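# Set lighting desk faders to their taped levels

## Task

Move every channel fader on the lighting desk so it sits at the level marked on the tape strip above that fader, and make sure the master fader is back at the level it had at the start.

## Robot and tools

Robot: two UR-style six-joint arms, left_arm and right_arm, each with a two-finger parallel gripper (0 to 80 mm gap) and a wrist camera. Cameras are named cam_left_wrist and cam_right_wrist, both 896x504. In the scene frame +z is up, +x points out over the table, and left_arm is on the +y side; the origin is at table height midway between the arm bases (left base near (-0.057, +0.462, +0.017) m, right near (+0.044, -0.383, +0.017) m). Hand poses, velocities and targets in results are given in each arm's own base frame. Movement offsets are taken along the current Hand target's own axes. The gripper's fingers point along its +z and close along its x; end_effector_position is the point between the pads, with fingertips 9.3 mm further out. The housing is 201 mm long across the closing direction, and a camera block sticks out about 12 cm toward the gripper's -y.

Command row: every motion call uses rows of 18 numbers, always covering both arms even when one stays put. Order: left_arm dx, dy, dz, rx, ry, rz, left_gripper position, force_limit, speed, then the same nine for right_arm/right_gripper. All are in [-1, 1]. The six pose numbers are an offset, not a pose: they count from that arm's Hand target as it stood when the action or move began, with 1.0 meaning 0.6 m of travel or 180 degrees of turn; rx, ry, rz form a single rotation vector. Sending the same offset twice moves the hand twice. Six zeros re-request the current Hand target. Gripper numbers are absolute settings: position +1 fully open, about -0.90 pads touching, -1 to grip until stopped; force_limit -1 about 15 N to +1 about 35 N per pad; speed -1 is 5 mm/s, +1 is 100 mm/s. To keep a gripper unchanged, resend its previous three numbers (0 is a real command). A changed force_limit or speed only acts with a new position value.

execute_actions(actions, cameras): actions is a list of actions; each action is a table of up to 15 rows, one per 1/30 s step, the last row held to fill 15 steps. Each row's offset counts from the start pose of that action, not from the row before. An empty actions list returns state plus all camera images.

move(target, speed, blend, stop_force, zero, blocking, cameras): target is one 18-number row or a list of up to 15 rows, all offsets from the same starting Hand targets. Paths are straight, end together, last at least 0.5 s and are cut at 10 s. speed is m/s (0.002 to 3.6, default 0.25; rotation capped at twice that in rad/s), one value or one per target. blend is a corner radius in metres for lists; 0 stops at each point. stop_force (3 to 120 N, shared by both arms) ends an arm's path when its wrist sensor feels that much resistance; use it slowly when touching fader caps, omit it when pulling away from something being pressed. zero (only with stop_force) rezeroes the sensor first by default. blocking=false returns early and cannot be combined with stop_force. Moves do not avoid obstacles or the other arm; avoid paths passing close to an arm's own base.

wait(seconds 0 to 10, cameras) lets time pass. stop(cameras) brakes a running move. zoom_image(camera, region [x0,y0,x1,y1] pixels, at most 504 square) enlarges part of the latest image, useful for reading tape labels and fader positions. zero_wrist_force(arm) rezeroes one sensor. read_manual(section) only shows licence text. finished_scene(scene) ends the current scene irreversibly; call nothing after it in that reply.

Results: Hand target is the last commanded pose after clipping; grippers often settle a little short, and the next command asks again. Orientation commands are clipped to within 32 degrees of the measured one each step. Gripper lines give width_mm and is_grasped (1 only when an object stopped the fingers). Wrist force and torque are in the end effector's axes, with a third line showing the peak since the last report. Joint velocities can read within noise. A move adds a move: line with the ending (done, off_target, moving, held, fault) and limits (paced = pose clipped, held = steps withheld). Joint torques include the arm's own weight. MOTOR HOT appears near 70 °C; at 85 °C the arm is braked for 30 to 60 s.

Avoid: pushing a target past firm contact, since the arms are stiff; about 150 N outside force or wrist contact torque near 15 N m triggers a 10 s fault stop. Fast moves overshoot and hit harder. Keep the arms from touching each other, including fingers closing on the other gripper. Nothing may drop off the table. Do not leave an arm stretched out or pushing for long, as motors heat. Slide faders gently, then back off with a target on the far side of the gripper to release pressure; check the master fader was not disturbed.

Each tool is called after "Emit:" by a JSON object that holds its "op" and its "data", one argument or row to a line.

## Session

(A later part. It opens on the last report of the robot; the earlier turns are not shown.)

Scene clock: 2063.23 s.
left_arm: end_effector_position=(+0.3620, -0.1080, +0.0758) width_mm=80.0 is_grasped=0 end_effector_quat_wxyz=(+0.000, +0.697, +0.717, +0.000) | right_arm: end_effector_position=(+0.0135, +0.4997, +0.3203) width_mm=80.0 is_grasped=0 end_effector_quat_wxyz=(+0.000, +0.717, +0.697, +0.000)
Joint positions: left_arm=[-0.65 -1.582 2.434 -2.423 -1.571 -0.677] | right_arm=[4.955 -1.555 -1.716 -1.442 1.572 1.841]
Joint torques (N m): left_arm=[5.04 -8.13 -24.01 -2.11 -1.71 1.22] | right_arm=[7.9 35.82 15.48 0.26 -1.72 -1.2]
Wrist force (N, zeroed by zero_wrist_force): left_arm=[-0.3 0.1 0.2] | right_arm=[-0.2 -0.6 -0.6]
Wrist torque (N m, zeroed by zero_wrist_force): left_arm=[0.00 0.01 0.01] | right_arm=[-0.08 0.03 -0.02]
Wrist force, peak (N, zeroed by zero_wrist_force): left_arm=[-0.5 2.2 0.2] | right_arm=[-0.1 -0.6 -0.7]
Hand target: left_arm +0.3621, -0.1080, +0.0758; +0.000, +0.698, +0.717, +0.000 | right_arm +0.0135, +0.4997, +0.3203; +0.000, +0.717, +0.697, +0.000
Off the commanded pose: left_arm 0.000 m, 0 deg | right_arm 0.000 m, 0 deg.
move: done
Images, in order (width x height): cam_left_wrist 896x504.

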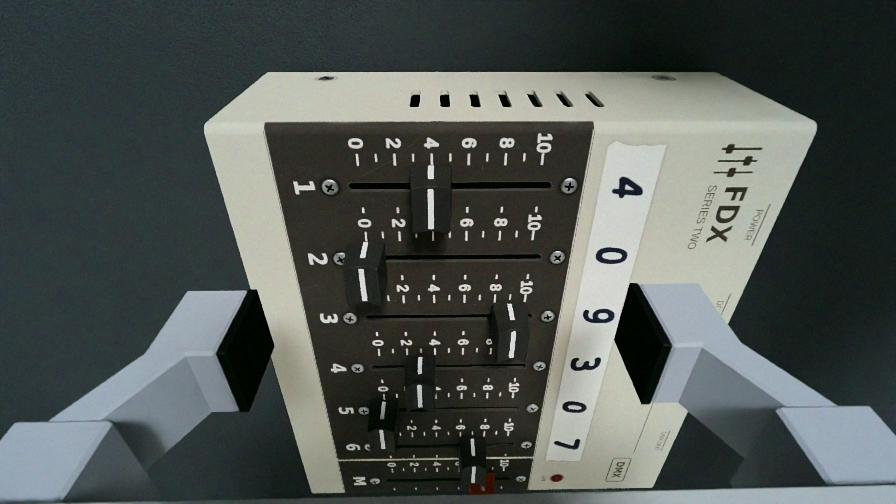

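Emit:
{"op": "move", "data": {
  "target": [0.0033,0.0028,0,0,0,0,0.2875,-1,1,0,0,0,0,0,0,1,-1,1],
  "speed": 0.12,
  "cameras": ["cam_left_wrist"]
}}

Emit:
{"op": "zoom_image", "data": {
  "camera": "cam_left_wrist",
  "region": [300, 150, 600, 500]
}}

Emit:
{"op": "move", "data": {
  "target": [
    [-0.0076,-0.0368,0,0,0,0,0.2875,-1,1,0,0,0,0,0,0,1,-1,1],
    [-0.0076,-0.0368,0.0367,0,0,0,-1,-1,0.3,0,0,0,0,0,0,1,-1,1],
    [-0.0076,-0.0368,0.0367,0,0,0,0.2875,-1,1,0,0,0,0,0,0,1,-1,1],
    [-0.0076,-0.0368,0,0,0,0,0.2875,-1,1,0,0,0,0,0,0,1,-1,1],
    [-0.038,0,0,0,0,0,0.2875,-1,1,0,0,0,0,0,0,1,-1,1],
    [-0.038,0,0.0367,0,0,0,-1,-1,0.3,0,0,0,0,0,0,1,-1,1],
    [-0.038,0,0.0367,0,0,0,0.2875,-1,1,0,0,0,0,0,0,1,-1,1],
    [-0.038,0,0,0,0,0,0.2875,-1,1,0,0,0,0,0,0,1,-1,1],
    [0.0304,0.0368,0,0,0,0,0.2875,-1,1,0,0,0,0,0,0,1,-1,1],
    [0.0304,0.0368,0.0367,0,0,0,-1,-1,0.3,0,0,0,0,0,0,1,-1,1],
    [0.0304,0.0368,0.0367,0,0,0,0.2875,-1,1,0,0,0,0,0,0,1,-1,1],
    [0.0304,0.0368,0,0,0,0,0.2875,-1,1,0,0,0,0,0,0,1,-1,1]
  ],
  "speed": 0.12,
  "blend": [0.01,0,0,0.01,0.01,0,0,0.01,0.01,0,0,0]
}}

Emit:
{"op": "move", "data": {
  "target": [
    [-0.0456,0.0368,0,0,0,0,0.2875,-1,1,0,0,0,0,0,0,1,-1,1],
    [-0.0456,0.0368,0.0367,0,0,0,-1,-1,0.3,0,0,0,0,0,0,1,-1,1],
    [-0.0456,0.0368,0.0367,0,0,0,0.2875,-1,1,0,0,0,0,0,0,1,-1,1],
    [-0.0456,0.0368,0,0,0,0,0.2875,-1,1,0,0,0,0,0,0,1,-1,1],
    [-0.0684,0.0736,0,0,0,0,0.2875,-1,1,0,0,0,0,0,0,1,-1,1],
    [-0.0684,0.0736,0.0367,0,0,0,-1,-1,0.3,0,0,0,0,0,0,1,-1,1],
    [-0.0684,0.0736,0.0367,0,0,0,0.2875,-1,1,0,0,0,0,0,0,1,-1,1],
    [-0.0684,0.0736,0,0,0,0,0.2875,-1,1,0,0,0,0,0,0,1,-1,1],
    [-0.0152,0.1104,0,0,0,0,0.2875,-1,1,0,0,0,0,0,0,1,-1,1],
    [-0.0152,0.1104,0.0367,0,0,0,-1,-1,0.3,0,0,0,0,0,0,1,-1,1],
    [-0.0152,0.1104,0.0367,0,0,0,1,-1,1,0,0,0,0,0,0,1,-1,1],
    [-0.0152,0.1104,0,0,0,0,1,-1,1,0,0,0,0,0,0,1,-1,1]
  ],
  "speed": 0.12,
  "blend": [0.01,0,0,0.01,0.01,0,0,0.01,0.01,0,0,0]
}}

Emit:
{"op": "move", "data": {
  "target": [
    [-0.0152,-0.1404,0,0,0,0,1,-1,1,0,0,0,0,0,0,1,-1,1],
    [-0.0152,-0.1104,0,0,0,0,1,-1,1,0,0,0,0,0,0,1,-1,1]
  ],
  "speed": 0.12,
  "cameras": ["cam_left_wrist"]
}}

Emit:
{"op": "zoom_image", "data": {
  "camera": "cam_left_wrist",
  "region": [300, 150, 600, 500]
}}

Scene clock: 2091.50 s.
left_arm: end_effector_position=(+0.3637, -0.1059, +0.0758) width_mm=50.1 is_grasped=0 end_effector_quat_wxyz=(+0.000, +0.698, +0.717, +0.000) | right_arm: end_effector_position=(+0.0135, +0.4997, +0.3203) width_mm=80.0 is_grasped=0 end_effector_quat_wxyz=(+0.000, +0.717, +0.697, +0.000)
Joint positions: left_arm=[-0.643 -1.579 2.431 -2.423 -1.571 -0.67] | right_arm=[4.955 -1.555 -1.716 -1.442 1.572 1.841]
Joint torques (N m): left_arm=[-0.42 -11.5 -24.86 -2.05 -1.58 -0.03] | right_arm=[9.39 34.19 15.54 0.22 -1.69 -1.03]
Wrist force (N, zeroed by zero_wrist_force): left_arm=[-0.3 0.0 0.1] | right_arm=[0.0 -0.3 -0.3]
Wrist torque (N m, zeroed by zero_wrist_force): left_arm=[-0.02 0.01 0.01] | right_arm=[-0.06 0.01 -0.01]
Wrist force, peak (N, zeroed by zero_wrist_force): left_arm=[-0.5 0.1 0.5] | right_arm=[-0.2 -0.5 -1.0]
Hand target: left_arm +0.3637, -0.1059, +0.0758; +0.000, +0.698, +0.717, +0.000 | right_arm +0.0135, +0.4997, +0.3203; +0.000, +0.717, +0.697, +0.000
Off the commanded pose: left_arm 0.000 m, 0 deg | right_arm 0.000 m, 0 deg.
move: done
Images, in order (width x height): cam_left_wrist 896x504.

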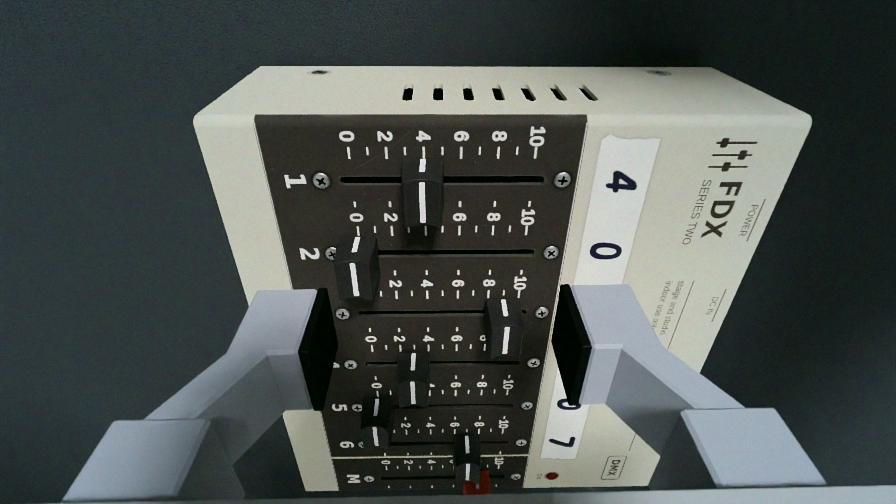

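Scaled by 1.440 from the camera's 896x504 image, which has a finer 1280x720 frame.

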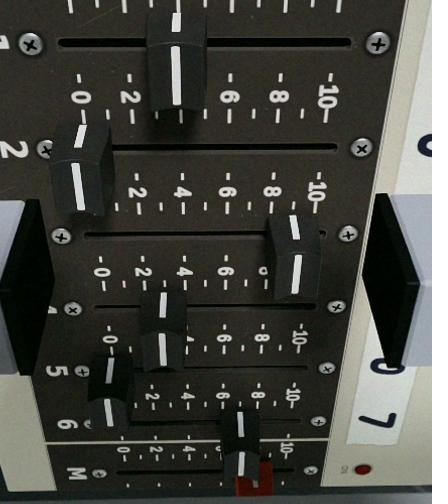

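Scene clock: 2100.03 s.
left_arm: end_effector_position=(+0.3854, -0.0871, +0.0759) width_mm=50.1 is_grasped=0 end_effector_quat_wxyz=(+0.000, +0.698, +0.717, +0.000) | right_arm: end_effector_position=(+0.0135, +0.4997, +0.3203) width_mm=80.0 is_grasped=0 end_effector_quat_wxyz=(+0.000, +0.717, +0.697, +0.000)
Joint positions: left_arm=[-0.566 -1.539 2.39 -2.422 -1.571 -0.593] | right_arm=[4.955 -1.555 -1.716 -1.442 1.572 1.841]
Joint torques (N m): left_arm=[2.15 -16.14 -7.25 -3.43 -1.4 -0.16] | right_arm=[7.35 34.22 16.66 0.1 -1.59 -1.01]
Wrist force (N, zeroed by zero_wrist_force): left_arm=[-0.2 -0.1 0.2] | right_arm=[-0.1 -0.2 -0.5]
Wrist torque (N m, zeroed by zero_wrist_force): left_arm=[-0.02 0.01 0.03] | right_arm=[-0.05 0.02 -0.02]
Wrist force, peak (N, zeroed by zero_wrist_force): left_arm=[-0.1 -0.1 2.0] | right_arm=[-0.4 -0.2 -0.9]
Hand target: left_arm +0.3853, -0.0871, +0.0758; +0.000, +0.698, +0.717, +0.000 | right_arm +0.0135, +0.4997, +0.3203; +0.000, +0.717, +0.697, +0.000
Off the commanded pose: left_arm 0.000 m, 0 deg | right_arm 0.000 m, 0 deg.
move: done

Scene clock: 2108.73 s.
left_arm: end_effector_position=(+0.4519, -0.0945, +0.0759) width_mm=80.0 is_grasped=0 end_effector_quat_wxyz=(+0.001, +0.698, +0.717, +0.000) | right_arm: end_effector_position=(+0.0135, +0.4997, +0.3203) width_mm=80.0 is_grasped=0 end_effector_quat_wxyz=(+0.000, +0.717, +0.697, +0.000)
Joint positions: left_arm=[-0.499 -1.391 2.216 -2.397 -1.571 -0.526] | right_arm=[4.955 -1.555 -1.716 -1.442 1.572 1.841]
Joint torques (N m): left_arm=[4.72 -17.84 -6.69 -4.72 -1.8 0.84] | right_arm=[8.76 33.54 16.28 0.36 -1.91 -1.19]
Wrist force (N, zeroed by zero_wrist_force): left_arm=[-0.2 -0.2 0.3] | right_arm=[-0.5 -0.3 -0.5]
Wrist torque (N m, zeroed by zero_wrist_force): left_arm=[0.02 0.04 0.03] | right_arm=[-0.06 0.06 -0.01]
Wrist force, peak (N, zeroed by zero_wrist_force): left_arm=[-0.4 0.0 2.1] | right_arm=[-0.4 -0.5 -0.7]
Hand target: left_arm +0.4518, -0.0944, +0.0759; +0.000, +0.698, +0.717, +0.000 | right_arm +0.0135, +0.4997, +0.3203; +0.000, +0.717, +0.697, +0.000
Off the commanded pose: left_arm 0.000 m, 0 deg | right_arm 0.000 m, 0 deg.
move: done

Scene clock: 2110.37 s.
left_arm: end_effector_position=(+0.3857, -0.1053, +0.0758) width_mm=80.0 is_grasped=0 end_effector_quat_wxyz=(+0.000, +0.697, +0.717, +0.000) | right_arm: end_effector_position=(+0.0135, +0.4997, +0.3203) width_mm=80.0 is_grasped=0 end_effector_quat_wxyz=(+0.000, +0.717, +0.697, +0.000)
Joint positions: left_arm=[-0.606 -1.528 2.378 -2.421 -1.571 -0.633] | right_arm=[4.955 -1.555 -1.716 -1.442 1.572 1.841]
Joint torques (N m): left_arm=[1.13 -9.86 -23.87 -3.83 -1.68 1.21] | right_arm=[8.06 33.95 15.06 0.43 -1.81 -1.03]
Wrist force (N, zeroed by zero_wrist_force): left_arm=[0.0 0.0 0.2] | right_arm=[-0.3 -0.1 -0.2]
Wrist torque (N m, zeroed by zero_wrist_force): left_arm=[-0.01 -0.02 0.02] | right_arm=[-0.04 0.04 -0.02]
Wrist force, peak (N, zeroed by zero_wrist_force): left_arm=[-0.4 -2.1 0.0] | right_arm=[-0.2 -0.5 -0.7]
Hand target: left_arm +0.3858, -0.1053, +0.0758; +0.000, +0.698, +0.717, +0.000 | right_arm +0.0135, +0.4997, +0.3203; +0.000, +0.717, +0.697, +0.000
Off the commanded pose: left_arm 0.000 m, 0 deg | right_arm 0.000 m, 0 deg.
move: done
Images, in order (width x height): cam_left_wrist 896x504.

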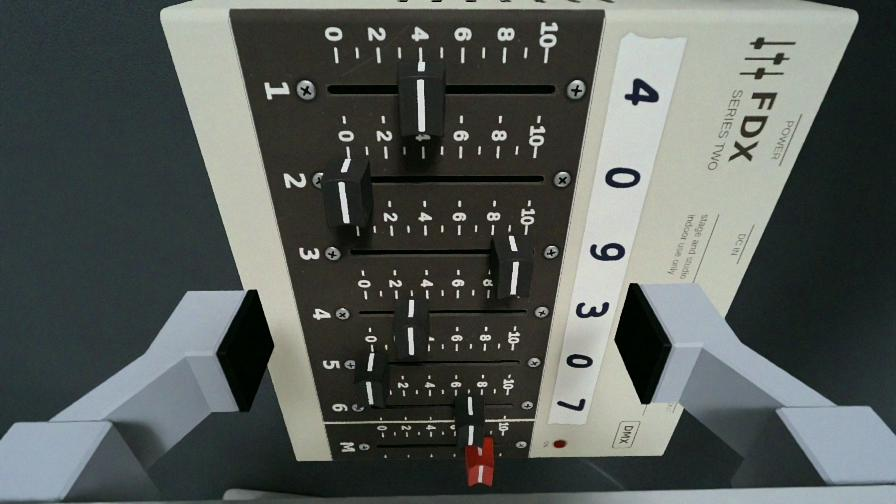

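Scaled by 1.440 from the camera's 896x504 image, which has a finer 1280x720 frame.

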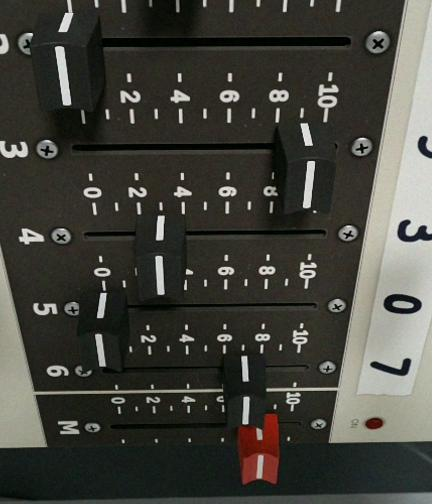

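Emit:
{"op": "move", "data": {
  "target": [
    [-0.0129,0.0368,0,0,0,0,0.2875,-1,1,0,0,0,0,0,0,1,-1,1],
    [-0.0129,0.0368,0.0367,0,0,0,-1,-1,0.3,0,0,0,0,0,0,1,-1,1],
    [-0.0129,0.0368,0.0367,0,0,0,1,-1,1,0,0,0,0,0,0,1,-1,1],
    [-0.0129,0.0368,0,0,0,0,1,-1,1,0,0,0,0,0,0,1,-1,1],
    [-0.0152,-0.0568,0,0,0,0,1,-1,1,0,0,0,0,0,0,1,-1,1],
    [0,-0.0368,0,0,0,0,1,-1,1,0,0,0,0,0,0,1,-1,1]
  ],
  "speed": 0.12,
  "blend": [0.01,0,0,0.01,0.01,0],
  "cameras": ["cam_left_wrist"]
}}

Emit:
{"op": "zoom_image", "data": {
  "camera": "cam_left_wrist",
  "region": [300, 150, 600, 500]
}}

Scene clock: 2150.20 s.
left_arm: end_effector_position=(+0.3637, -0.1060, +0.0758) width_mm=80.0 is_grasped=0 end_effector_quat_wxyz=(+0.000, +0.697, +0.717, +0.000) | right_arm: end_effector_position=(+0.0135, +0.4997, +0.3203) width_mm=80.0 is_grasped=0 end_effector_quat_wxyz=(+0.000, +0.717, +0.697, +0.000)
Joint positions: left_arm=[-0.643 -1.58 2.431 -2.423 -1.571 -0.67] | right_arm=[4.955 -1.555 -1.716 -1.442 1.572 1.841]
Joint torques (N m): left_arm=[8.91 -13.83 -12.66 -4.18 -1.73 1.38] | right_arm=[8.24 34.1 15.7 0.38 -1.78 -1.01]
Wrist force (N, zeroed by zero_wrist_force): left_arm=[-0.4 0.0 0.1] | right_arm=[-0.3 -0.3 -0.4]
Wrist torque (N m, zeroed by zero_wrist_force): left_arm=[-0.01 0.03 0.01] | right_arm=[-0.07 0.05 -0.01]
Wrist force, peak (N, zeroed by zero_wrist_force): left_arm=[-0.8 -2.5 0.5] | right_arm=[-0.3 -0.7 -0.7]
Hand target: left_arm +0.3637, -0.1059, +0.0758; +0.000, +0.698, +0.717, +0.000 | right_arm +0.0135, +0.4997, +0.3203; +0.000, +0.717, +0.697, +0.000
Off the commanded pose: left_arm 0.000 m, 0 deg | right_arm 0.000 m, 0 deg.
move: done; blend cut to 0.0075 m at target 5
Images, in order (width x height): cam_left_wrist 896x504.

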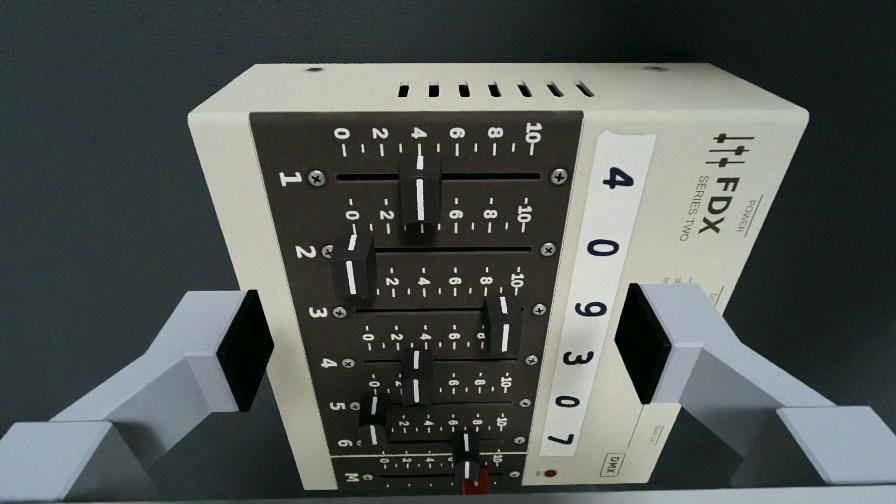

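Scaled by 1.440 from the camera's 896x504 image, which has a finer 1280x720 frame.

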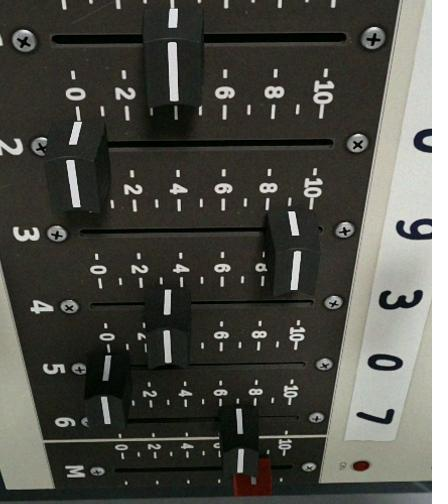

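Emit:
{"op": "move", "data": {
  "target": [
    [-0.0137,0.0736,0,0,0,0,0.05,-1,1,0,0,0,0,0,0,1,-1,1],
    [-0.0137,0.0736,0.0367,0,0,0,-1,-1,0.3,0,0,0,0,0,0,1,-1,1],
    [-0.0137,0.0736,0.0367,0,0,0,1,-1,1,0,0,0,0,0,0,1,-1,1],
    [-0.0137,0.0736,0,0,0,0,1,-1,1,0,0,0,0,0,0,1,-1,1],
    [0,-0.03,0,0,0,0,1,-1,1,0,0,0,0,0,0,1,-1,1],
    [0,0,0,0,0,0,1,-1,1,0,0,0,0,0,0,1,-1,1]
  ],
  "speed": 0.12,
  "blend": [0.005,0,0,0.005,0,0],
  "cameras": ["cam_left_wrist"]
}}

Emit:
{"op": "zoom_image", "data": {
  "camera": "cam_left_wrist",
  "region": [300, 150, 600, 500]
}}

Scene clock: 2173.70 s.
left_arm: end_effector_position=(+0.3637, -0.1059, +0.0758) width_mm=80.0 is_grasped=0 end_effector_quat_wxyz=(+0.000, +0.697, +0.717, +0.000) | right_arm: end_effector_position=(+0.0135, +0.4997, +0.3203) width_mm=80.0 is_grasped=0 end_effector_quat_wxyz=(+0.000, +0.717, +0.697, +0.000)
Joint positions: left_arm=[-0.643 -1.58 2.431 -2.423 -1.571 -0.67] | right_arm=[4.955 -1.555 -1.716 -1.442 1.572 1.841]
Joint torques (N m): left_arm=[4.22 -6.42 -24.63 -1.72 -1.62 1.41] | right_arm=[7.77 34.05 14.97 0.42 -1.67 -1.17]
Wrist force (N, zeroed by zero_wrist_force): left_arm=[-0.4 0.1 0.1] | right_arm=[-0.2 0.0 -0.4]
Wrist torque (N m, zeroed by zero_wrist_force): left_arm=[0.00 0.03 0.01] | right_arm=[-0.03 0.03 -0.02]
Wrist force, peak (N, zeroed by zero_wrist_force): left_arm=[-0.7 2.3 -2.1] | right_arm=[-0.1 -0.5 -1.0]
Hand target: left_arm +0.3637, -0.1059, +0.0758; +0.000, +0.698, +0.717, +0.000 | right_arm +0.0135, +0.4997, +0.3203; +0.000, +0.717, +0.697, +0.000
Off the commanded pose: left_arm 0.000 m, 0 deg | right_arm 0.000 m, 0 deg.
move: done
Images, in order (width x height): cam_left_wrist 896x504.

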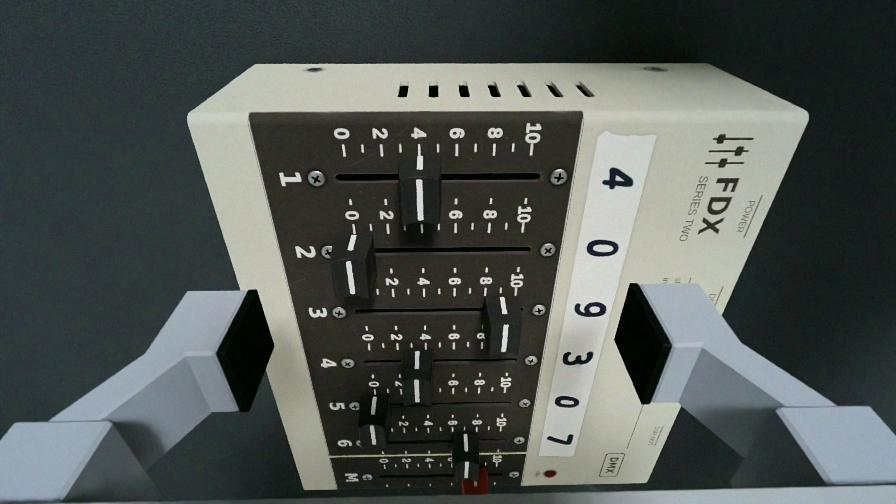

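Scaled by 1.440 from the camera's 896x504 image, which has a finer 1280x720 frame.

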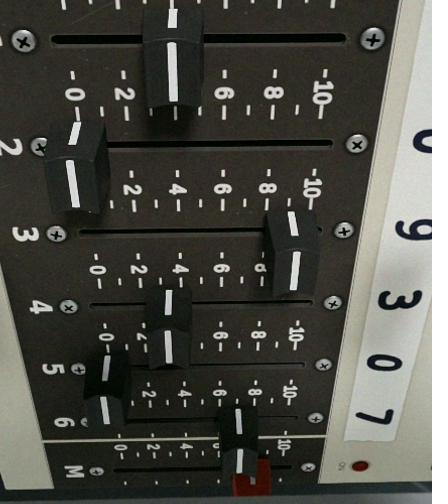

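Emit:
{"op": "execute_actions", "data": {
  "actions": []
}}

Emit:
{"op": "zoom_image", "data": {
  "camera": "cam_left_wrist",
  "region": [300, 150, 600, 500]
}}

Scene clock: 2239.67 s.
left_arm: end_effector_position=(+0.3637, -0.1059, +0.0758) width_mm=80.0 is_grasped=0 end_effector_quat_wxyz=(+0.000, +0.698, +0.717, +0.000) | right_arm: end_effector_position=(+0.0135, +0.4997, +0.3203) width_mm=80.0 is_grasped=0 end_effector_quat_wxyz=(+0.000, +0.717, +0.697, +0.000)
Joint positions: left_arm=[-0.643 -1.58 2.431 -2.423 -1.571 -0.67] | right_arm=[4.955 -1.555 -1.716 -1.442 1.572 1.841]
Joint velocities: within noise
Joint torques (N m): left_arm=[9.73 -8.75 -27.6 -0.56 -1.5 1.32] | right_arm=[7.06 34.66 15.35 0.23 -1.77 -1.22]
Wrist force (N, zeroed by zero_wrist_force): left_arm=[-0.3 0.1 0.1] | right_arm=[-0.3 -0.4 -0.2]
Wrist torque (N m, zeroed by zero_wrist_force): left_arm=[-0.01 0.02 0.00] | right_arm=[-0.07 0.04 -0.02]
Wrist force, peak (N, zeroed by zero_wrist_force): left_arm=[-0.6 0.3 0.3] | right_arm=[-0.2 0.0 -1.0]
Hand target: left_arm +0.3637, -0.1059, +0.0758; +0.000, +0.698, +0.717, +0.000 | right_arm +0.0135, +0.4997, +0.3203; +0.000, +0.717, +0.697, +0.000
Tool commands: left_gripper/position=+1.0 left_gripper/force_limit=-1.0 left_gripper/speed=+1.0 right_gripper/position=+1.0 right_gripper/force_limit=-1.0 right_gripper/speed=+1.0
Off the commanded pose: left_arm 0.000 m, 0 deg | right_arm 0.000 m, 0 deg.

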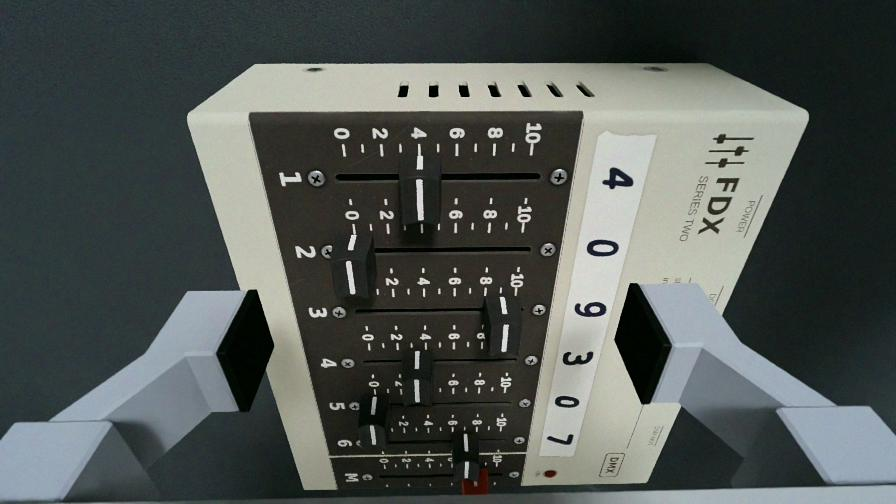

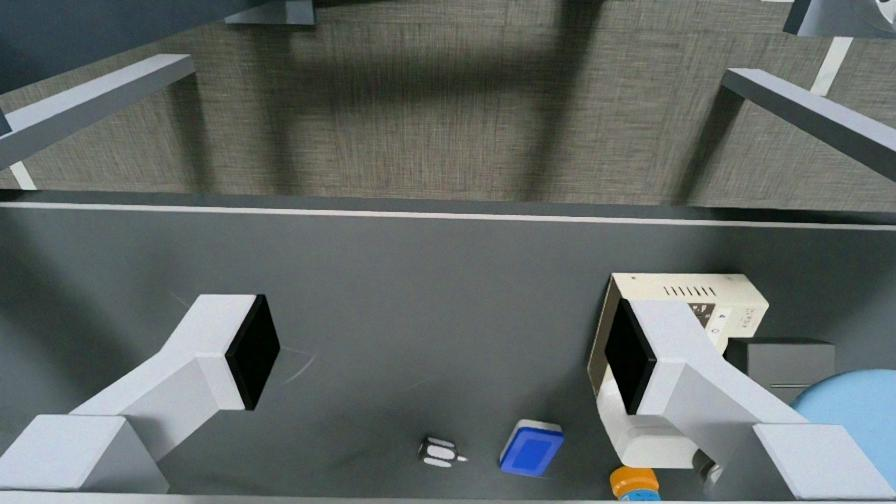

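Scaled by 1.440 from the camera's 896x504 image, which has a finer 1280x720 frame.

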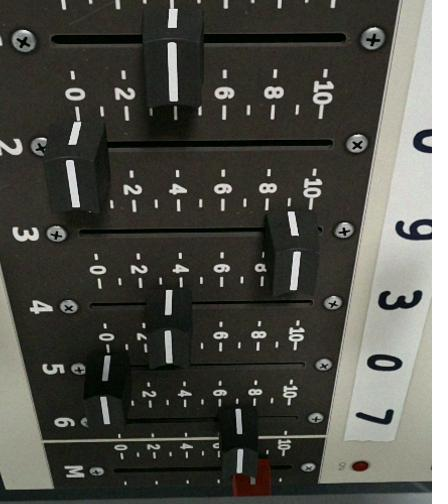

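Emit:
{"op": "move", "data": {
  "target": [
    [-0.0146,0.072,0,0,0,0,0.05,-1,1,0,0,0,0,0,0,1,-1,1],
    [-0.0146,0.072,0.0367,0,0,0,-1,-1,0.3,0,0,0,0,0,0,1,-1,1],
    [-0.0146,0.072,0.0367,0,0,0,0.05,-1,1,0,0,0,0,0,0,1,-1,1],
    [-0.0146,0.072,0,0,0,0,1,-1,1,0,0,0,0,0,0,1,-1,1],
    [0,-0.03,0,0,0,0,1,-1,1,0,0,0,0,0,0,1,-1,1],
    [0,0,0,0,0,0,1,-1,1,0,0,0,0,0,0,1,-1,1]
  ],
  "speed": 0.12,
  "blend": [0.01,0,0,0.01,0,0],
  "cameras": ["cam_left_wrist"]
}}

Emit:
{"op": "zoom_image", "data": {
  "camera": "cam_left_wrist",
  "region": [300, 150, 600, 500]
}}

Emit:
{"op": "zoom_image", "data": {
  "camera": "cam_left_wrist",
  "region": [340, 330, 540, 420]
}}

Scene clock: 2302.57 s.
left_arm: end_effector_position=(+0.3637, -0.1059, +0.0758) width_mm=80.0 is_grasped=0 end_effector_quat_wxyz=(+0.000, +0.697, +0.717, +0.000) | right_arm: end_effector_position=(+0.0135, +0.4997, +0.3203) width_mm=80.0 is_grasped=0 end_effector_quat_wxyz=(+0.000, +0.717, +0.697, +0.000)
Joint positions: left_arm=[-0.643 -1.58 2.431 -2.423 -1.571 -0.67] | right_arm=[4.955 -1.555 -1.716 -1.442 1.572 1.841]
Joint torques (N m): left_arm=[4.27 -8.23 -24.14 -1.66 -1.64 1.35] | right_arm=[7.69 33.17 15.11 0.37 -1.79 -1.01]
Wrist force (N, zeroed by zero_wrist_force): left_arm=[-0.3 -0.2 0.1] | right_arm=[-0.2 -0.3 -0.4]
Wrist torque (N m, zeroed by zero_wrist_force): left_arm=[-0.03 0.01 0.00] | right_arm=[-0.06 0.03 -0.01]
Wrist force, peak (N, zeroed by zero_wrist_force): left_arm=[-0.1 2.2 -0.1] | right_arm=[-0.3 -0.8 -0.7]
Hand target: left_arm +0.3637, -0.1059, +0.0758; +0.000, +0.698, +0.717, +0.000 | right_arm +0.0135, +0.4997, +0.3203; +0.000, +0.717, +0.697, +0.000
Off the commanded pose: left_arm 0.000 m, 0 deg | right_arm 0.000 m, 0 deg.
move: done; blend cut to 0 m at target 4
Images, in order (width x height): cam_left_wrist 896x504.

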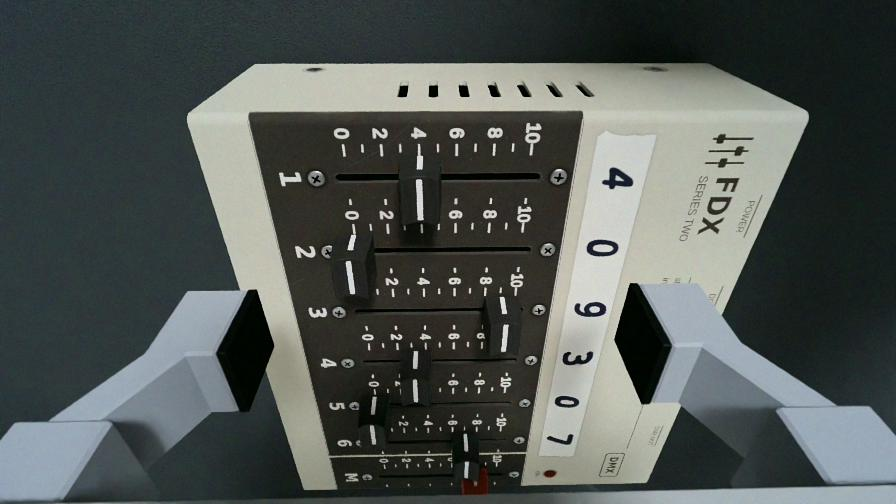

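Scaled by 1.440 from the camera's 896x504 image, which has a finer 1280x720 frame.

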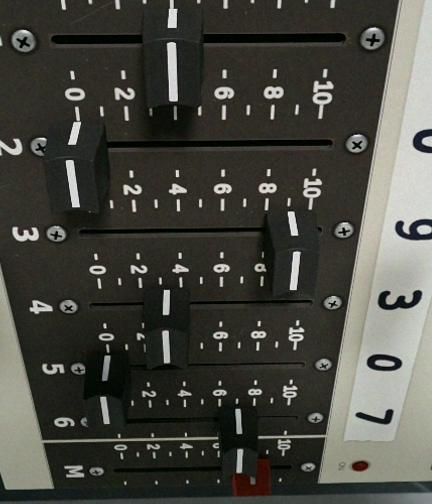

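Scaled by 2.520 from the camera's 896x504 image, which has a finer 1280x720 frame.

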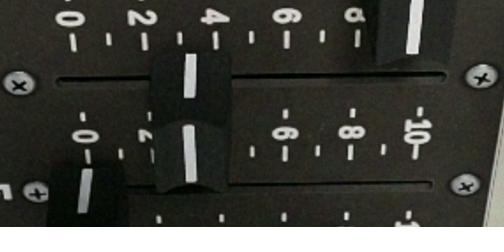

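Emit:
{"op": "move", "data": {
  "target": [
    [-0.0153,0.072,0,0,0,0,0.05,-1,1,0,0,0,0,0,0,1,-1,1],
    [-0.0153,0.072,0.0367,0,0,0,-1,-1,0.3,0,0,0,0,0,0,1,-1,1],
    [-0.0153,0.072,0.0367,0,0,0,0.05,-1,1,0,0,0,0,0,0,1,-1,1],
    [-0.0153,0.072,0,0,0,0,1,-1,1,0,0,0,0,0,0,1,-1,1],
    [0,-0.03,0,0,0,0,1,-1,1,0,0,0,0,0,0,1,-1,1],
    [0,0,0,0,0,0,1,-1,1,0,0,0,0,0,0,1,-1,1]
  ],
  "speed": 0.12,
  "blend": [0.01,0,0,0.01,0,0],
  "cameras": ["cam_left_wrist"]
}}

Emit:
{"op": "zoom_image", "data": {
  "camera": "cam_left_wrist",
  "region": [340, 330, 540, 420]
}}

Emit:
{"op": "zoom_image", "data": {
  "camera": "cam_left_wrist",
  "region": [300, 140, 580, 300]
}}

Emit:
{"op": "zoom_image", "data": {
  "camera": "cam_left_wrist",
  "region": [330, 390, 530, 500]
}}

Scene clock: 2322.70 s.
left_arm: end_effector_position=(+0.3637, -0.1059, +0.0758) width_mm=80.0 is_grasped=0 end_effector_quat_wxyz=(+0.000, +0.697, +0.717, +0.000) | right_arm: end_effector_position=(+0.0135, +0.4997, +0.3203) width_mm=80.0 is_grasped=0 end_effector_quat_wxyz=(+0.000, +0.717, +0.697, +0.000)
Joint positions: left_arm=[-0.643 -1.58 2.431 -2.423 -1.571 -0.67] | right_arm=[4.955 -1.555 -1.716 -1.442 1.572 1.841]
Joint torques (N m): left_arm=[4.1 -7.98 -24.85 -1.67 -1.53 1.67] | right_arm=[6.8 34.06 16.22 0.39 -1.71 -1.17]
Wrist force (N, zeroed by zero_wrist_force): left_arm=[-0.4 -0.1 0.1] | right_arm=[-0.1 -0.1 -0.7]
Wrist torque (N m, zeroed by zero_wrist_force): left_arm=[-0.04 0.03 0.01] | right_arm=[-0.05 0.03 -0.01]
Wrist force, peak (N, zeroed by zero_wrist_force): left_arm=[-0.4 2.3 0.1] | right_arm=[-0.2 -0.3 -0.9]
Hand target: left_arm +0.3637, -0.1059, +0.0758; +0.000, +0.698, +0.717, +0.000 | right_arm +0.0135, +0.4997, +0.3203; +0.000, +0.717, +0.697, +0.000
Off the commanded pose: left_arm 0.000 m, 0 deg | right_arm 0.000 m, 0 deg.
move: done; blend cut to 0 m at target 4
Images, in order (width x height): cam_left_wrist 896x504.

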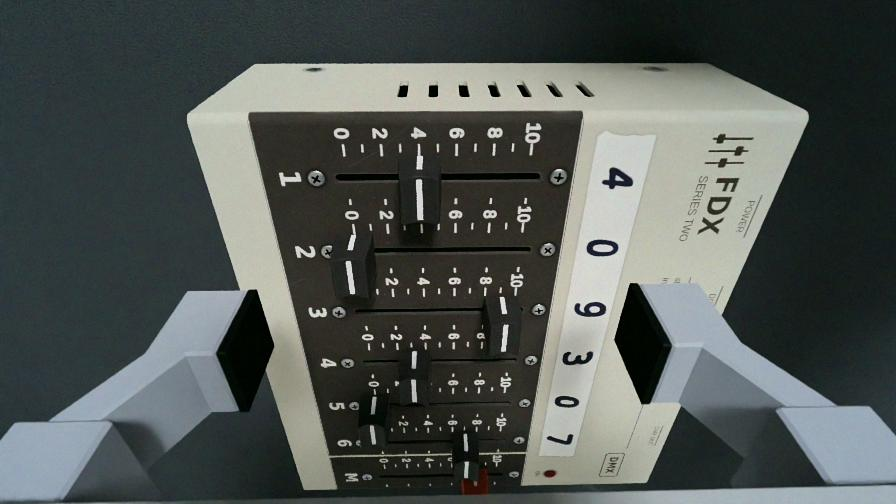

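Scaled by 2.520 from the camera's 896x504 image, which has a finer 1280x720 frame.

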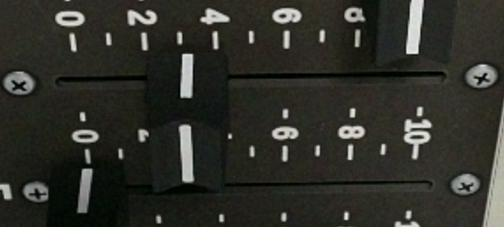

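Scaled by 1.800 from the camera's 896x504 image, which has a finer 1280x720 frame.

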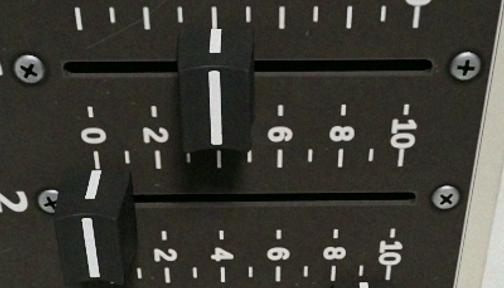

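Scaled by 2.520 from the camera's 896x504 image, which has a finer 1280x720 frame.

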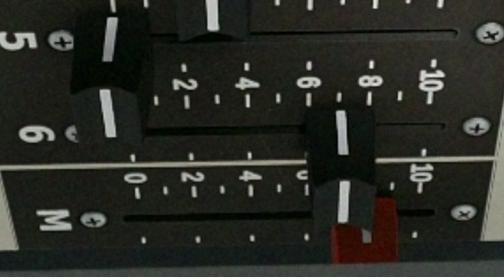

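Emit:
{"op": "move", "data": {
  "target": [
    [0.0136,-0.0383,0.035,0,0,0,1,-1,1,0,0,0,0,0,0,1,-1,1],
    [0.0136,-0.0383,0.035,0,0,0,-1,-1,0.3,0,0,0,0,0,0,1,-1,1],
    [0.0136,-0.0383,0.035,0,0,0,1,-1,1,0,0,0,0,0,0,1,-1,1],
    [-0.0168,-0.0015,0.035,0,0,0,-1,-1,0.3,0,0,0,0,0,0,1,-1,1],
    [-0.0168,-0.0015,0.035,0,0,0,0.77,-1,1,0,0,0,0,0,0,1,-1,1],
    [-0.0016,0.0353,0.035,0,0,0,-1,-1,0.3,0,0,0,0,0,0,1,-1,1],
    [-0.0016,0.0353,0.035,0,0,0,0.55,-1,1,0,0,0,0,0,0,1,-1,1]
  ],
  "speed": 0.12,
  "blocking": false
}}

Scene clock: 2527.23 s.
left_arm: end_effector_position=(+0.3417, -0.0987, +0.0559) width_mm=80.0 is_grasped=0 end_effector_quat_wxyz=(+0.000, +0.698, +0.717, +0.000) end_effector_velocity=(-0.042, +0.014, -0.039) end_effector_angular_velocity=(+0.003, +0.001, +0.000) | right_arm: end_effector_position=(+0.0135, +0.4997, +0.3203) width_mm=80.0 is_grasped=0 end_effector_quat_wxyz=(+0.000, +0.717, +0.697, +0.000)
Joint positions: left_arm=[-0.665 -1.58 2.512 -2.503 -1.571 -0.692] | right_arm=[4.955 -1.555 -1.716 -1.442 1.572 1.841]
Joint velocities: left_arm=[-0.047 0.01 0.155 -0.162 0.001 -0.047] | right_arm=[within noise]
Joint torques (N m): left_arm=[-11.4 -6.01 -10.1 -4.79 -1.13 -1.87] | right_arm=[5.9 33.34 15.66 0.64 -1.8 -1.24]
Wrist force (N, zeroed by zero_wrist_force): left_arm=[0.0 -0.3 0.5] | right_arm=[-0.2 -0.2 -0.7]
Wrist torque (N m, zeroed by zero_wrist_force): left_arm=[-0.04 -0.01 0.14] | right_arm=[-0.04 0.03 -0.02]
Wrist force, peak (N, zeroed by zero_wrist_force): left_arm=[-0.8 1.2 -0.5] | right_arm=[-0.1 -0.2 -1.1]
Hand target: left_arm +0.3405, -0.0984, +0.0548; +0.000, +0.698, +0.717, +0.000 | right_arm +0.0135, +0.4997, +0.3203; +0.000, +0.717, +0.697, +0.000
Tool commands: left_gripper/position=+1.0 left_gripper/force_limit=-1.0 left_gripper/speed=+1.0 right_gripper/position=+1.0 right_gripper/force_limit=-1.0 right_gripper/speed=+1.0
Off the commanded pose: left_arm 0.044 m, 0 deg | right_arm 0.000 m, 0 deg.
move: running; path passed 1 of 7 targets; target 2's new numbers were not sent; target 3's new numbers were not sent; target 4's new numbers were not sent; target 5's new numbers were not sent; target 6's new numbers were not sent; target 7's new numbers were not sent

Emit:
{"op": "wait", "data": {
  "seconds": 10
}}

Emit:
{"op": "move", "data": {
  "target": [
    [0.0076,0.0368,0,0,0,0,0.55,-1,1,0,0,0,0,0,0,1,-1,1],
    [0.0076,0.0368,0,0,0,0,-1,-1,0.3,0,0,0,0,0,0,1,-1,1],
    [0.0076,0.0368,0,0,0,0,0.77,-1,1,0,0,0,0,0,0,1,-1,1],
    [-0.0076,0.0736,0,0,0,0,-1,-1,0.3,0,0,0,0,0,0,1,-1,1],
    [-0.0076,0.0736,0,0,0,0,0.55,-1,1,0,0,0,0,0,0,1,-1,1],
    [-0.0228,0.1104,0,0,0,0,-1,-1,0.3,0,0,0,0,0,0,1,-1,1],
    [-0.0228,0.1104,0,0,0,0,1,-1,1,0,0,0,0,0,0,1,-1,1],
    [-0.0228,0.1104,-0.035,0,0,0,1,-1,1,0,0,0,0,0,0,1,-1,1],
    [0,-0.0668,-0.035,0,0,0,1,-1,1,0,0,0,0,0,0,1,-1,1],
    [0,-0.0368,-0.035,0,0,0,1,-1,1,0,0,0,0,0,0,1,-1,1]
  ],
  "speed": 0.12,
  "cameras": ["cam_left_wrist"]
}}

Emit:
{"op": "zoom_image", "data": {
  "camera": "cam_left_wrist",
  "region": [300, 140, 580, 300]
}}

Emit:
{"op": "zoom_image", "data": {
  "camera": "cam_left_wrist",
  "region": [320, 290, 560, 500]
}}

Scene clock: 2535.13 s.
left_arm: end_effector_position=(+0.3849, -0.1063, +0.0548) width_mm=61.1 is_grasped=0 end_effector_quat_wxyz=(+0.000, +0.698, +0.717, +0.000) | right_arm: end_effector_position=(+0.0135, +0.4997, +0.3203) width_mm=80.0 is_grasped=0 end_effector_quat_wxyz=(+0.000, +0.717, +0.697, +0.000)
Joint positions: left_arm=[-0.61 -1.473 2.401 -2.5 -1.571 -0.637] | right_arm=[4.955 -1.555 -1.716 -1.442 1.572 1.841]
Joint torques (N m): left_arm=[-10.85 -28.09 -8.48 -3.91 -1.69 1.42] | right_arm=[6.64 33.17 15.44 0.42 -1.78 -1.37]
Wrist force (N, zeroed by zero_wrist_force): left_arm=[-0.2 -0.1 -0.1] | right_arm=[0.0 -0.4 -0.6]
Wrist torque (N m, zeroed by zero_wrist_force): left_arm=[0.00 0.02 0.00] | right_arm=[-0.07 0.00 -0.02]
Wrist force, peak (N, zeroed by zero_wrist_force): left_arm=[1.3 -0.8 0.2] | right_arm=[-0.4 -0.7 -0.6]
Hand target: left_arm +0.3849, -0.1063, +0.0548; +0.000, +0.698, +0.717, +0.000 | right_arm +0.0135, +0.4997, +0.3203; +0.000, +0.717, +0.697, +0.000
Tool commands: left_gripper/position=+0.55 left_gripper/force_limit=-1.0 left_gripper/speed=+1.0 right_gripper/position=+1.0 right_gripper/force_limit=-1.0 right_gripper/speed=+1.0
Off the commanded pose: left_arm 0.000 m, 0 deg | right_arm 0.000 m, 0 deg.
earlier move: done
wait: 0.00 of 10 s (the move ended)

Scene clock: 2545.50 s.
left_arm: end_effector_position=(+0.3628, -0.1069, +0.0758) width_mm=80.0 is_grasped=0 end_effector_quat_wxyz=(+0.000, +0.697, +0.717, +0.000) | right_arm: end_effector_position=(+0.0135, +0.4997, +0.3203) width_mm=80.0 is_grasped=0 end_effector_quat_wxyz=(+0.000, +0.717, +0.697, +0.000)
Joint positions: left_arm=[-0.647 -1.581 2.432 -2.423 -1.571 -0.674] | right_arm=[4.955 -1.555 -1.716 -1.442 1.572 1.841]
Joint torques (N m): left_arm=[4.48 -7.95 -24.3 -1.45 -1.66 1.31] | right_arm=[6.25 33.97 15.82 0.51 -1.7 -1.06]
Wrist force (N, zeroed by zero_wrist_force): left_arm=[-0.3 -0.1 0.2] | right_arm=[-0.3 -0.1 -0.7]
Wrist torque (N m, zeroed by zero_wrist_force): left_arm=[-0.03 0.01 0.01] | right_arm=[-0.04 0.04 -0.01]
Wrist force, peak (N, zeroed by zero_wrist_force): left_arm=[-0.5 2.2 0.1] | right_arm=[0.0 -0.8 -0.7]
Hand target: left_arm +0.3629, -0.1069, +0.0758; +0.000, +0.698, +0.717, +0.000 | right_arm +0.0135, +0.4997, +0.3203; +0.000, +0.717, +0.697, +0.000
Off the commanded pose: left_arm 0.000 m, 0 deg | right_arm 0.000 m, 0 deg.
move: done
Images, in order (width x height): cam_left_wrist 896x504.

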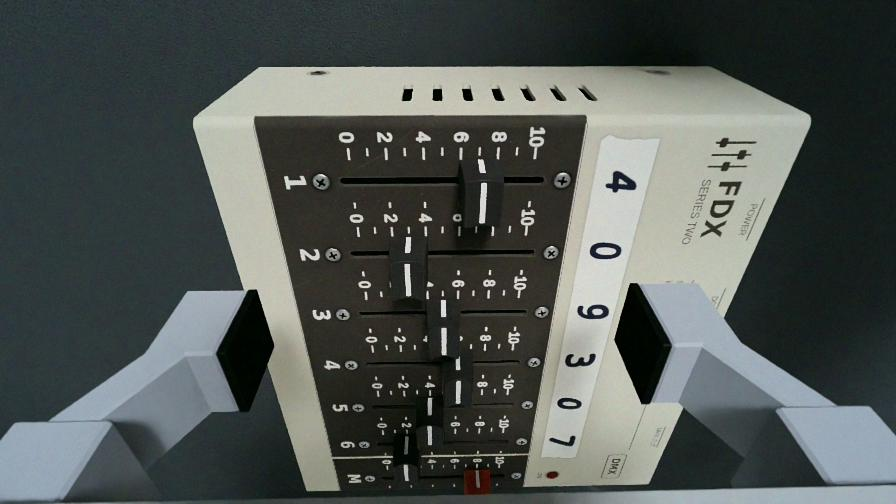

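Scaled by 1.800 from the camera's 896x504 image, which has a finer 1280x720 frame.

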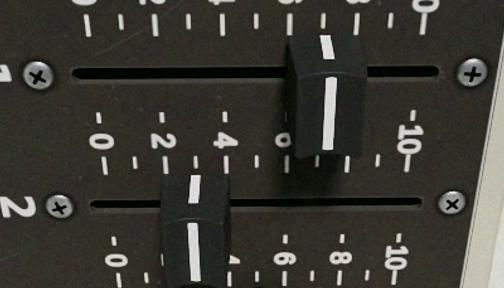

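Scaled by 2.100 from the camera's 896x504 image, which has a finer 1280x720 frame.

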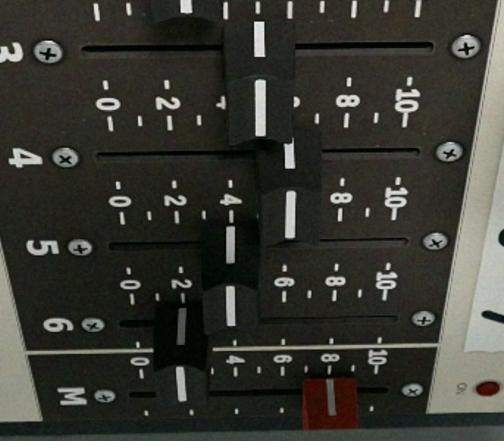

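Emit:
{"op": "move", "data": {
  "target": [
    [-0.0079,-0.0368,0.035,0,0,0,0.2,-1,1,0,0,0,0,0,0,1,-1,1],
    [-0.0079,-0.0368,0.035,0,0,0,-1,-1,1,0,0,0,0,0,0,1,-1,1],
    [-0.0079,-0.0368,0.035,0,0,0,0.11,-1,1,0,0,0,0,0,0,1,-1,1],
    [0.0073,0,0.035,0,0,0,-1,-1,1,0,0,0,0,0,0,1,-1,1],
    [0.0073,0,0.035,0,0,0,0.11,-1,1,0,0,0,0,0,0,1,-1,1],
    [0.0225,0.0368,0.035,0,0,0,-1,-1,1,0,0,0,0,0,0,1,-1,1],
    [0.0225,0.0368,0.035,0,0,0,0.55,-1,1,0,0,0,0,0,0,1,-1,1]
  ],
  "speed": 0.12
}}

Emit:
{"op": "move", "data": {
  "target": [
    [-0.0382,0.0368,0,0,0,0,0.55,-1,1,0,0,0,0,0,0,1,-1,1],
    [-0.0382,0.0368,0,0,0,0,-1,-1,1,0,0,0,0,0,0,1,-1,1],
    [-0.0382,0.0368,0,0,0,0,0.05,-1,1,0,0,0,0,0,0,1,-1,1],
    [-0.0458,0.0736,0,0,0,0,-1,-1,1,0,0,0,0,0,0,1,-1,1],
    [-0.0458,0.0736,0,0,0,0,0.11,-1,1,0,0,0,0,0,0,1,-1,1],
    [-0.023,0.1104,0,0,0,0,-1,-1,1,0,0,0,0,0,0,1,-1,1],
    [-0.023,0.1104,0,0,0,0,1,-1,1,0,0,0,0,0,0,1,-1,1]
  ],
  "speed": 0.12
}}

Emit:
{"op": "move", "data": {
  "target": [
    [0,0,-0.035,0,0,0,1,-1,1,0,0,0,0,0,0,1,-1,1],
    [0,-0.1772,-0.035,0,0,0,1,-1,1,0,0,0,0,0,0,1,-1,1],
    [0,-0.1472,-0.035,0,0,0,1,-1,1,0,0,0,0,0,0,1,-1,1]
  ],
  "speed": 0.12,
  "cameras": ["cam_left_wrist"]
}}

Emit:
{"op": "zoom_image", "data": {
  "camera": "cam_left_wrist",
  "region": [300, 140, 580, 300]
}}

Emit:
{"op": "zoom_image", "data": {
  "camera": "cam_left_wrist",
  "region": [320, 290, 560, 500]
}}

Scene clock: 2606.63 s.
left_arm: end_effector_position=(+0.3846, -0.0928, +0.0548) width_mm=61.1 is_grasped=0 end_effector_quat_wxyz=(+0.000, +0.698, +0.717, +0.000) | right_arm: end_effector_position=(+0.0135, +0.4997, +0.3203) width_mm=80.0 is_grasped=0 end_effector_quat_wxyz=(+0.000, +0.717, +0.697, +0.000)
Joint positions: left_arm=[-0.581 -1.481 2.411 -2.501 -1.571 -0.607] | right_arm=[4.955 -1.555 -1.716 -1.442 1.572 1.841]
Joint torques (N m): left_arm=[-11.34 -26.9 -8.15 -4.18 -1.78 1.39] | right_arm=[5.75 34.16 14.37 0.68 -1.59 -1.22]
Wrist force (N, zeroed by zero_wrist_force): left_arm=[-0.3 0.1 0.2] | right_arm=[0.0 -0.4 -0.5]
Wrist torque (N m, zeroed by zero_wrist_force): left_arm=[0.02 0.03 0.00] | right_arm=[-0.07 0.00 -0.02]
Wrist force, peak (N, zeroed by zero_wrist_force): left_arm=[-0.8 1.3 0.7] | right_arm=[-0.4 -0.4 -0.9]
Hand target: left_arm +0.3846, -0.0928, +0.0548; +0.000, +0.698, +0.717, +0.000 | right_arm +0.0135, +0.4997, +0.3203; +0.000, +0.717, +0.697, +0.000
Off the commanded pose: left_arm 0.000 m, 0 deg | right_arm 0.000 m, 0 deg.
move: done

Scene clock: 2612.80 s.
left_arm: end_effector_position=(+0.4512, -0.1049, +0.0549) width_mm=80.0 is_grasped=0 end_effector_quat_wxyz=(+0.000, +0.698, +0.717, +0.000) | right_arm: end_effector_position=(+0.0135, +0.4997, +0.3203) width_mm=80.0 is_grasped=0 end_effector_quat_wxyz=(+0.000, +0.717, +0.697, +0.000)
Joint positions: left_arm=[-0.52 -1.341 2.231 -2.462 -1.571 -0.547] | right_arm=[4.955 -1.555 -1.716 -1.442 1.572 1.841]
Joint torques (N m): left_arm=[-11.88 -34.37 -8.08 -3.94 -1.66 1.4] | right_arm=[7.16 33.41 14.97 0.65 -1.66 -1.07]
Wrist force (N, zeroed by zero_wrist_force): left_arm=[0.3 -0.2 0.3] | right_arm=[-0.2 -0.1 -0.2]
Wrist torque (N m, zeroed by zero_wrist_force): left_arm=[-0.01 -0.04 0.00] | right_arm=[-0.03 0.02 -0.01]
Wrist force, peak (N, zeroed by zero_wrist_force): left_arm=[1.6 -1.0 -0.1] | right_arm=[-0.4 -0.4 -0.8]
Hand target: left_arm +0.4512, -0.1049, +0.0549; +0.000, +0.698, +0.717, +0.000 | right_arm +0.0135, +0.4997, +0.3203; +0.000, +0.717, +0.697, +0.000
Off the commanded pose: left_arm 0.000 m, 0 deg | right_arm 0.000 m, 0 deg.
move: done

Scene clock: 2615.23 s.
left_arm: end_effector_position=(+0.3628, -0.1072, +0.0758) width_mm=80.0 is_grasped=0 end_effector_quat_wxyz=(+0.000, +0.697, +0.717, +0.000) | right_arm: end_effector_position=(+0.0135, +0.4997, +0.3203) width_mm=80.0 is_grasped=0 end_effector_quat_wxyz=(+0.000, +0.717, +0.697, +0.000)
Joint positions: left_arm=[-0.647 -1.581 2.432 -2.423 -1.571 -0.675] | right_arm=[4.955 -1.555 -1.716 -1.442 1.572 1.841]
Joint torques (N m): left_arm=[4.37 -7.6 -23.42 -1.63 -1.67 1.43] | right_arm=[8.65 33.67 15.86 0.66 -1.66 -1.28]
Wrist force (N, zeroed by zero_wrist_force): left_arm=[-0.3 0.0 0.3] | right_arm=[0.0 -0.2 -0.7]
Wrist torque (N m, zeroed by zero_wrist_force): left_arm=[-0.02 0.02 0.00] | right_arm=[-0.05 0.01 -0.02]
Wrist force, peak (N, zeroed by zero_wrist_force): left_arm=[-0.3 2.4 0.1] | right_arm=[0.1 -0.5 -0.9]
Hand target: left_arm +0.3629, -0.1072, +0.0758; +0.000, +0.698, +0.717, +0.000 | right_arm +0.0135, +0.4997, +0.3203; +0.000, +0.717, +0.697, +0.000
Off the commanded pose: left_arm 0.000 m, 0 deg | right_arm 0.000 m, 0 deg.
move: done
Images, in order (width x height): cam_left_wrist 896x504.

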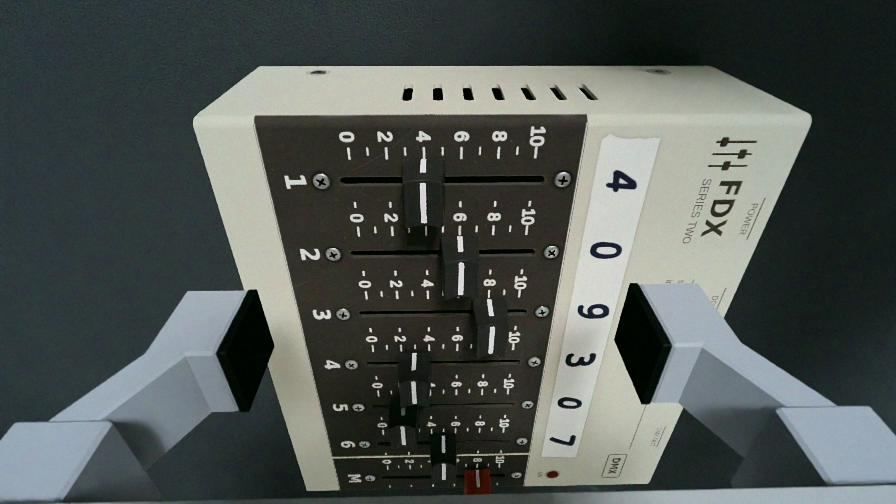

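Scaled by 1.800 from the camera's 896x504 image, which has a finer 1280x720 frame.

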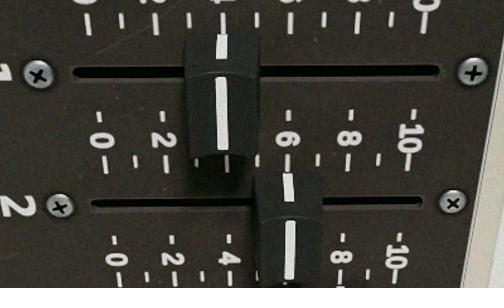

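Scaled by 2.100 from the camera's 896x504 image, which has a finer 1280x720 frame.

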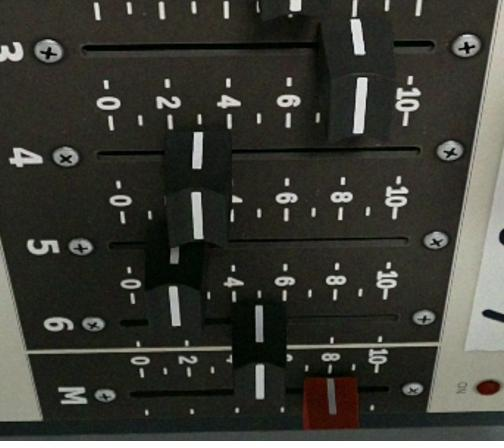

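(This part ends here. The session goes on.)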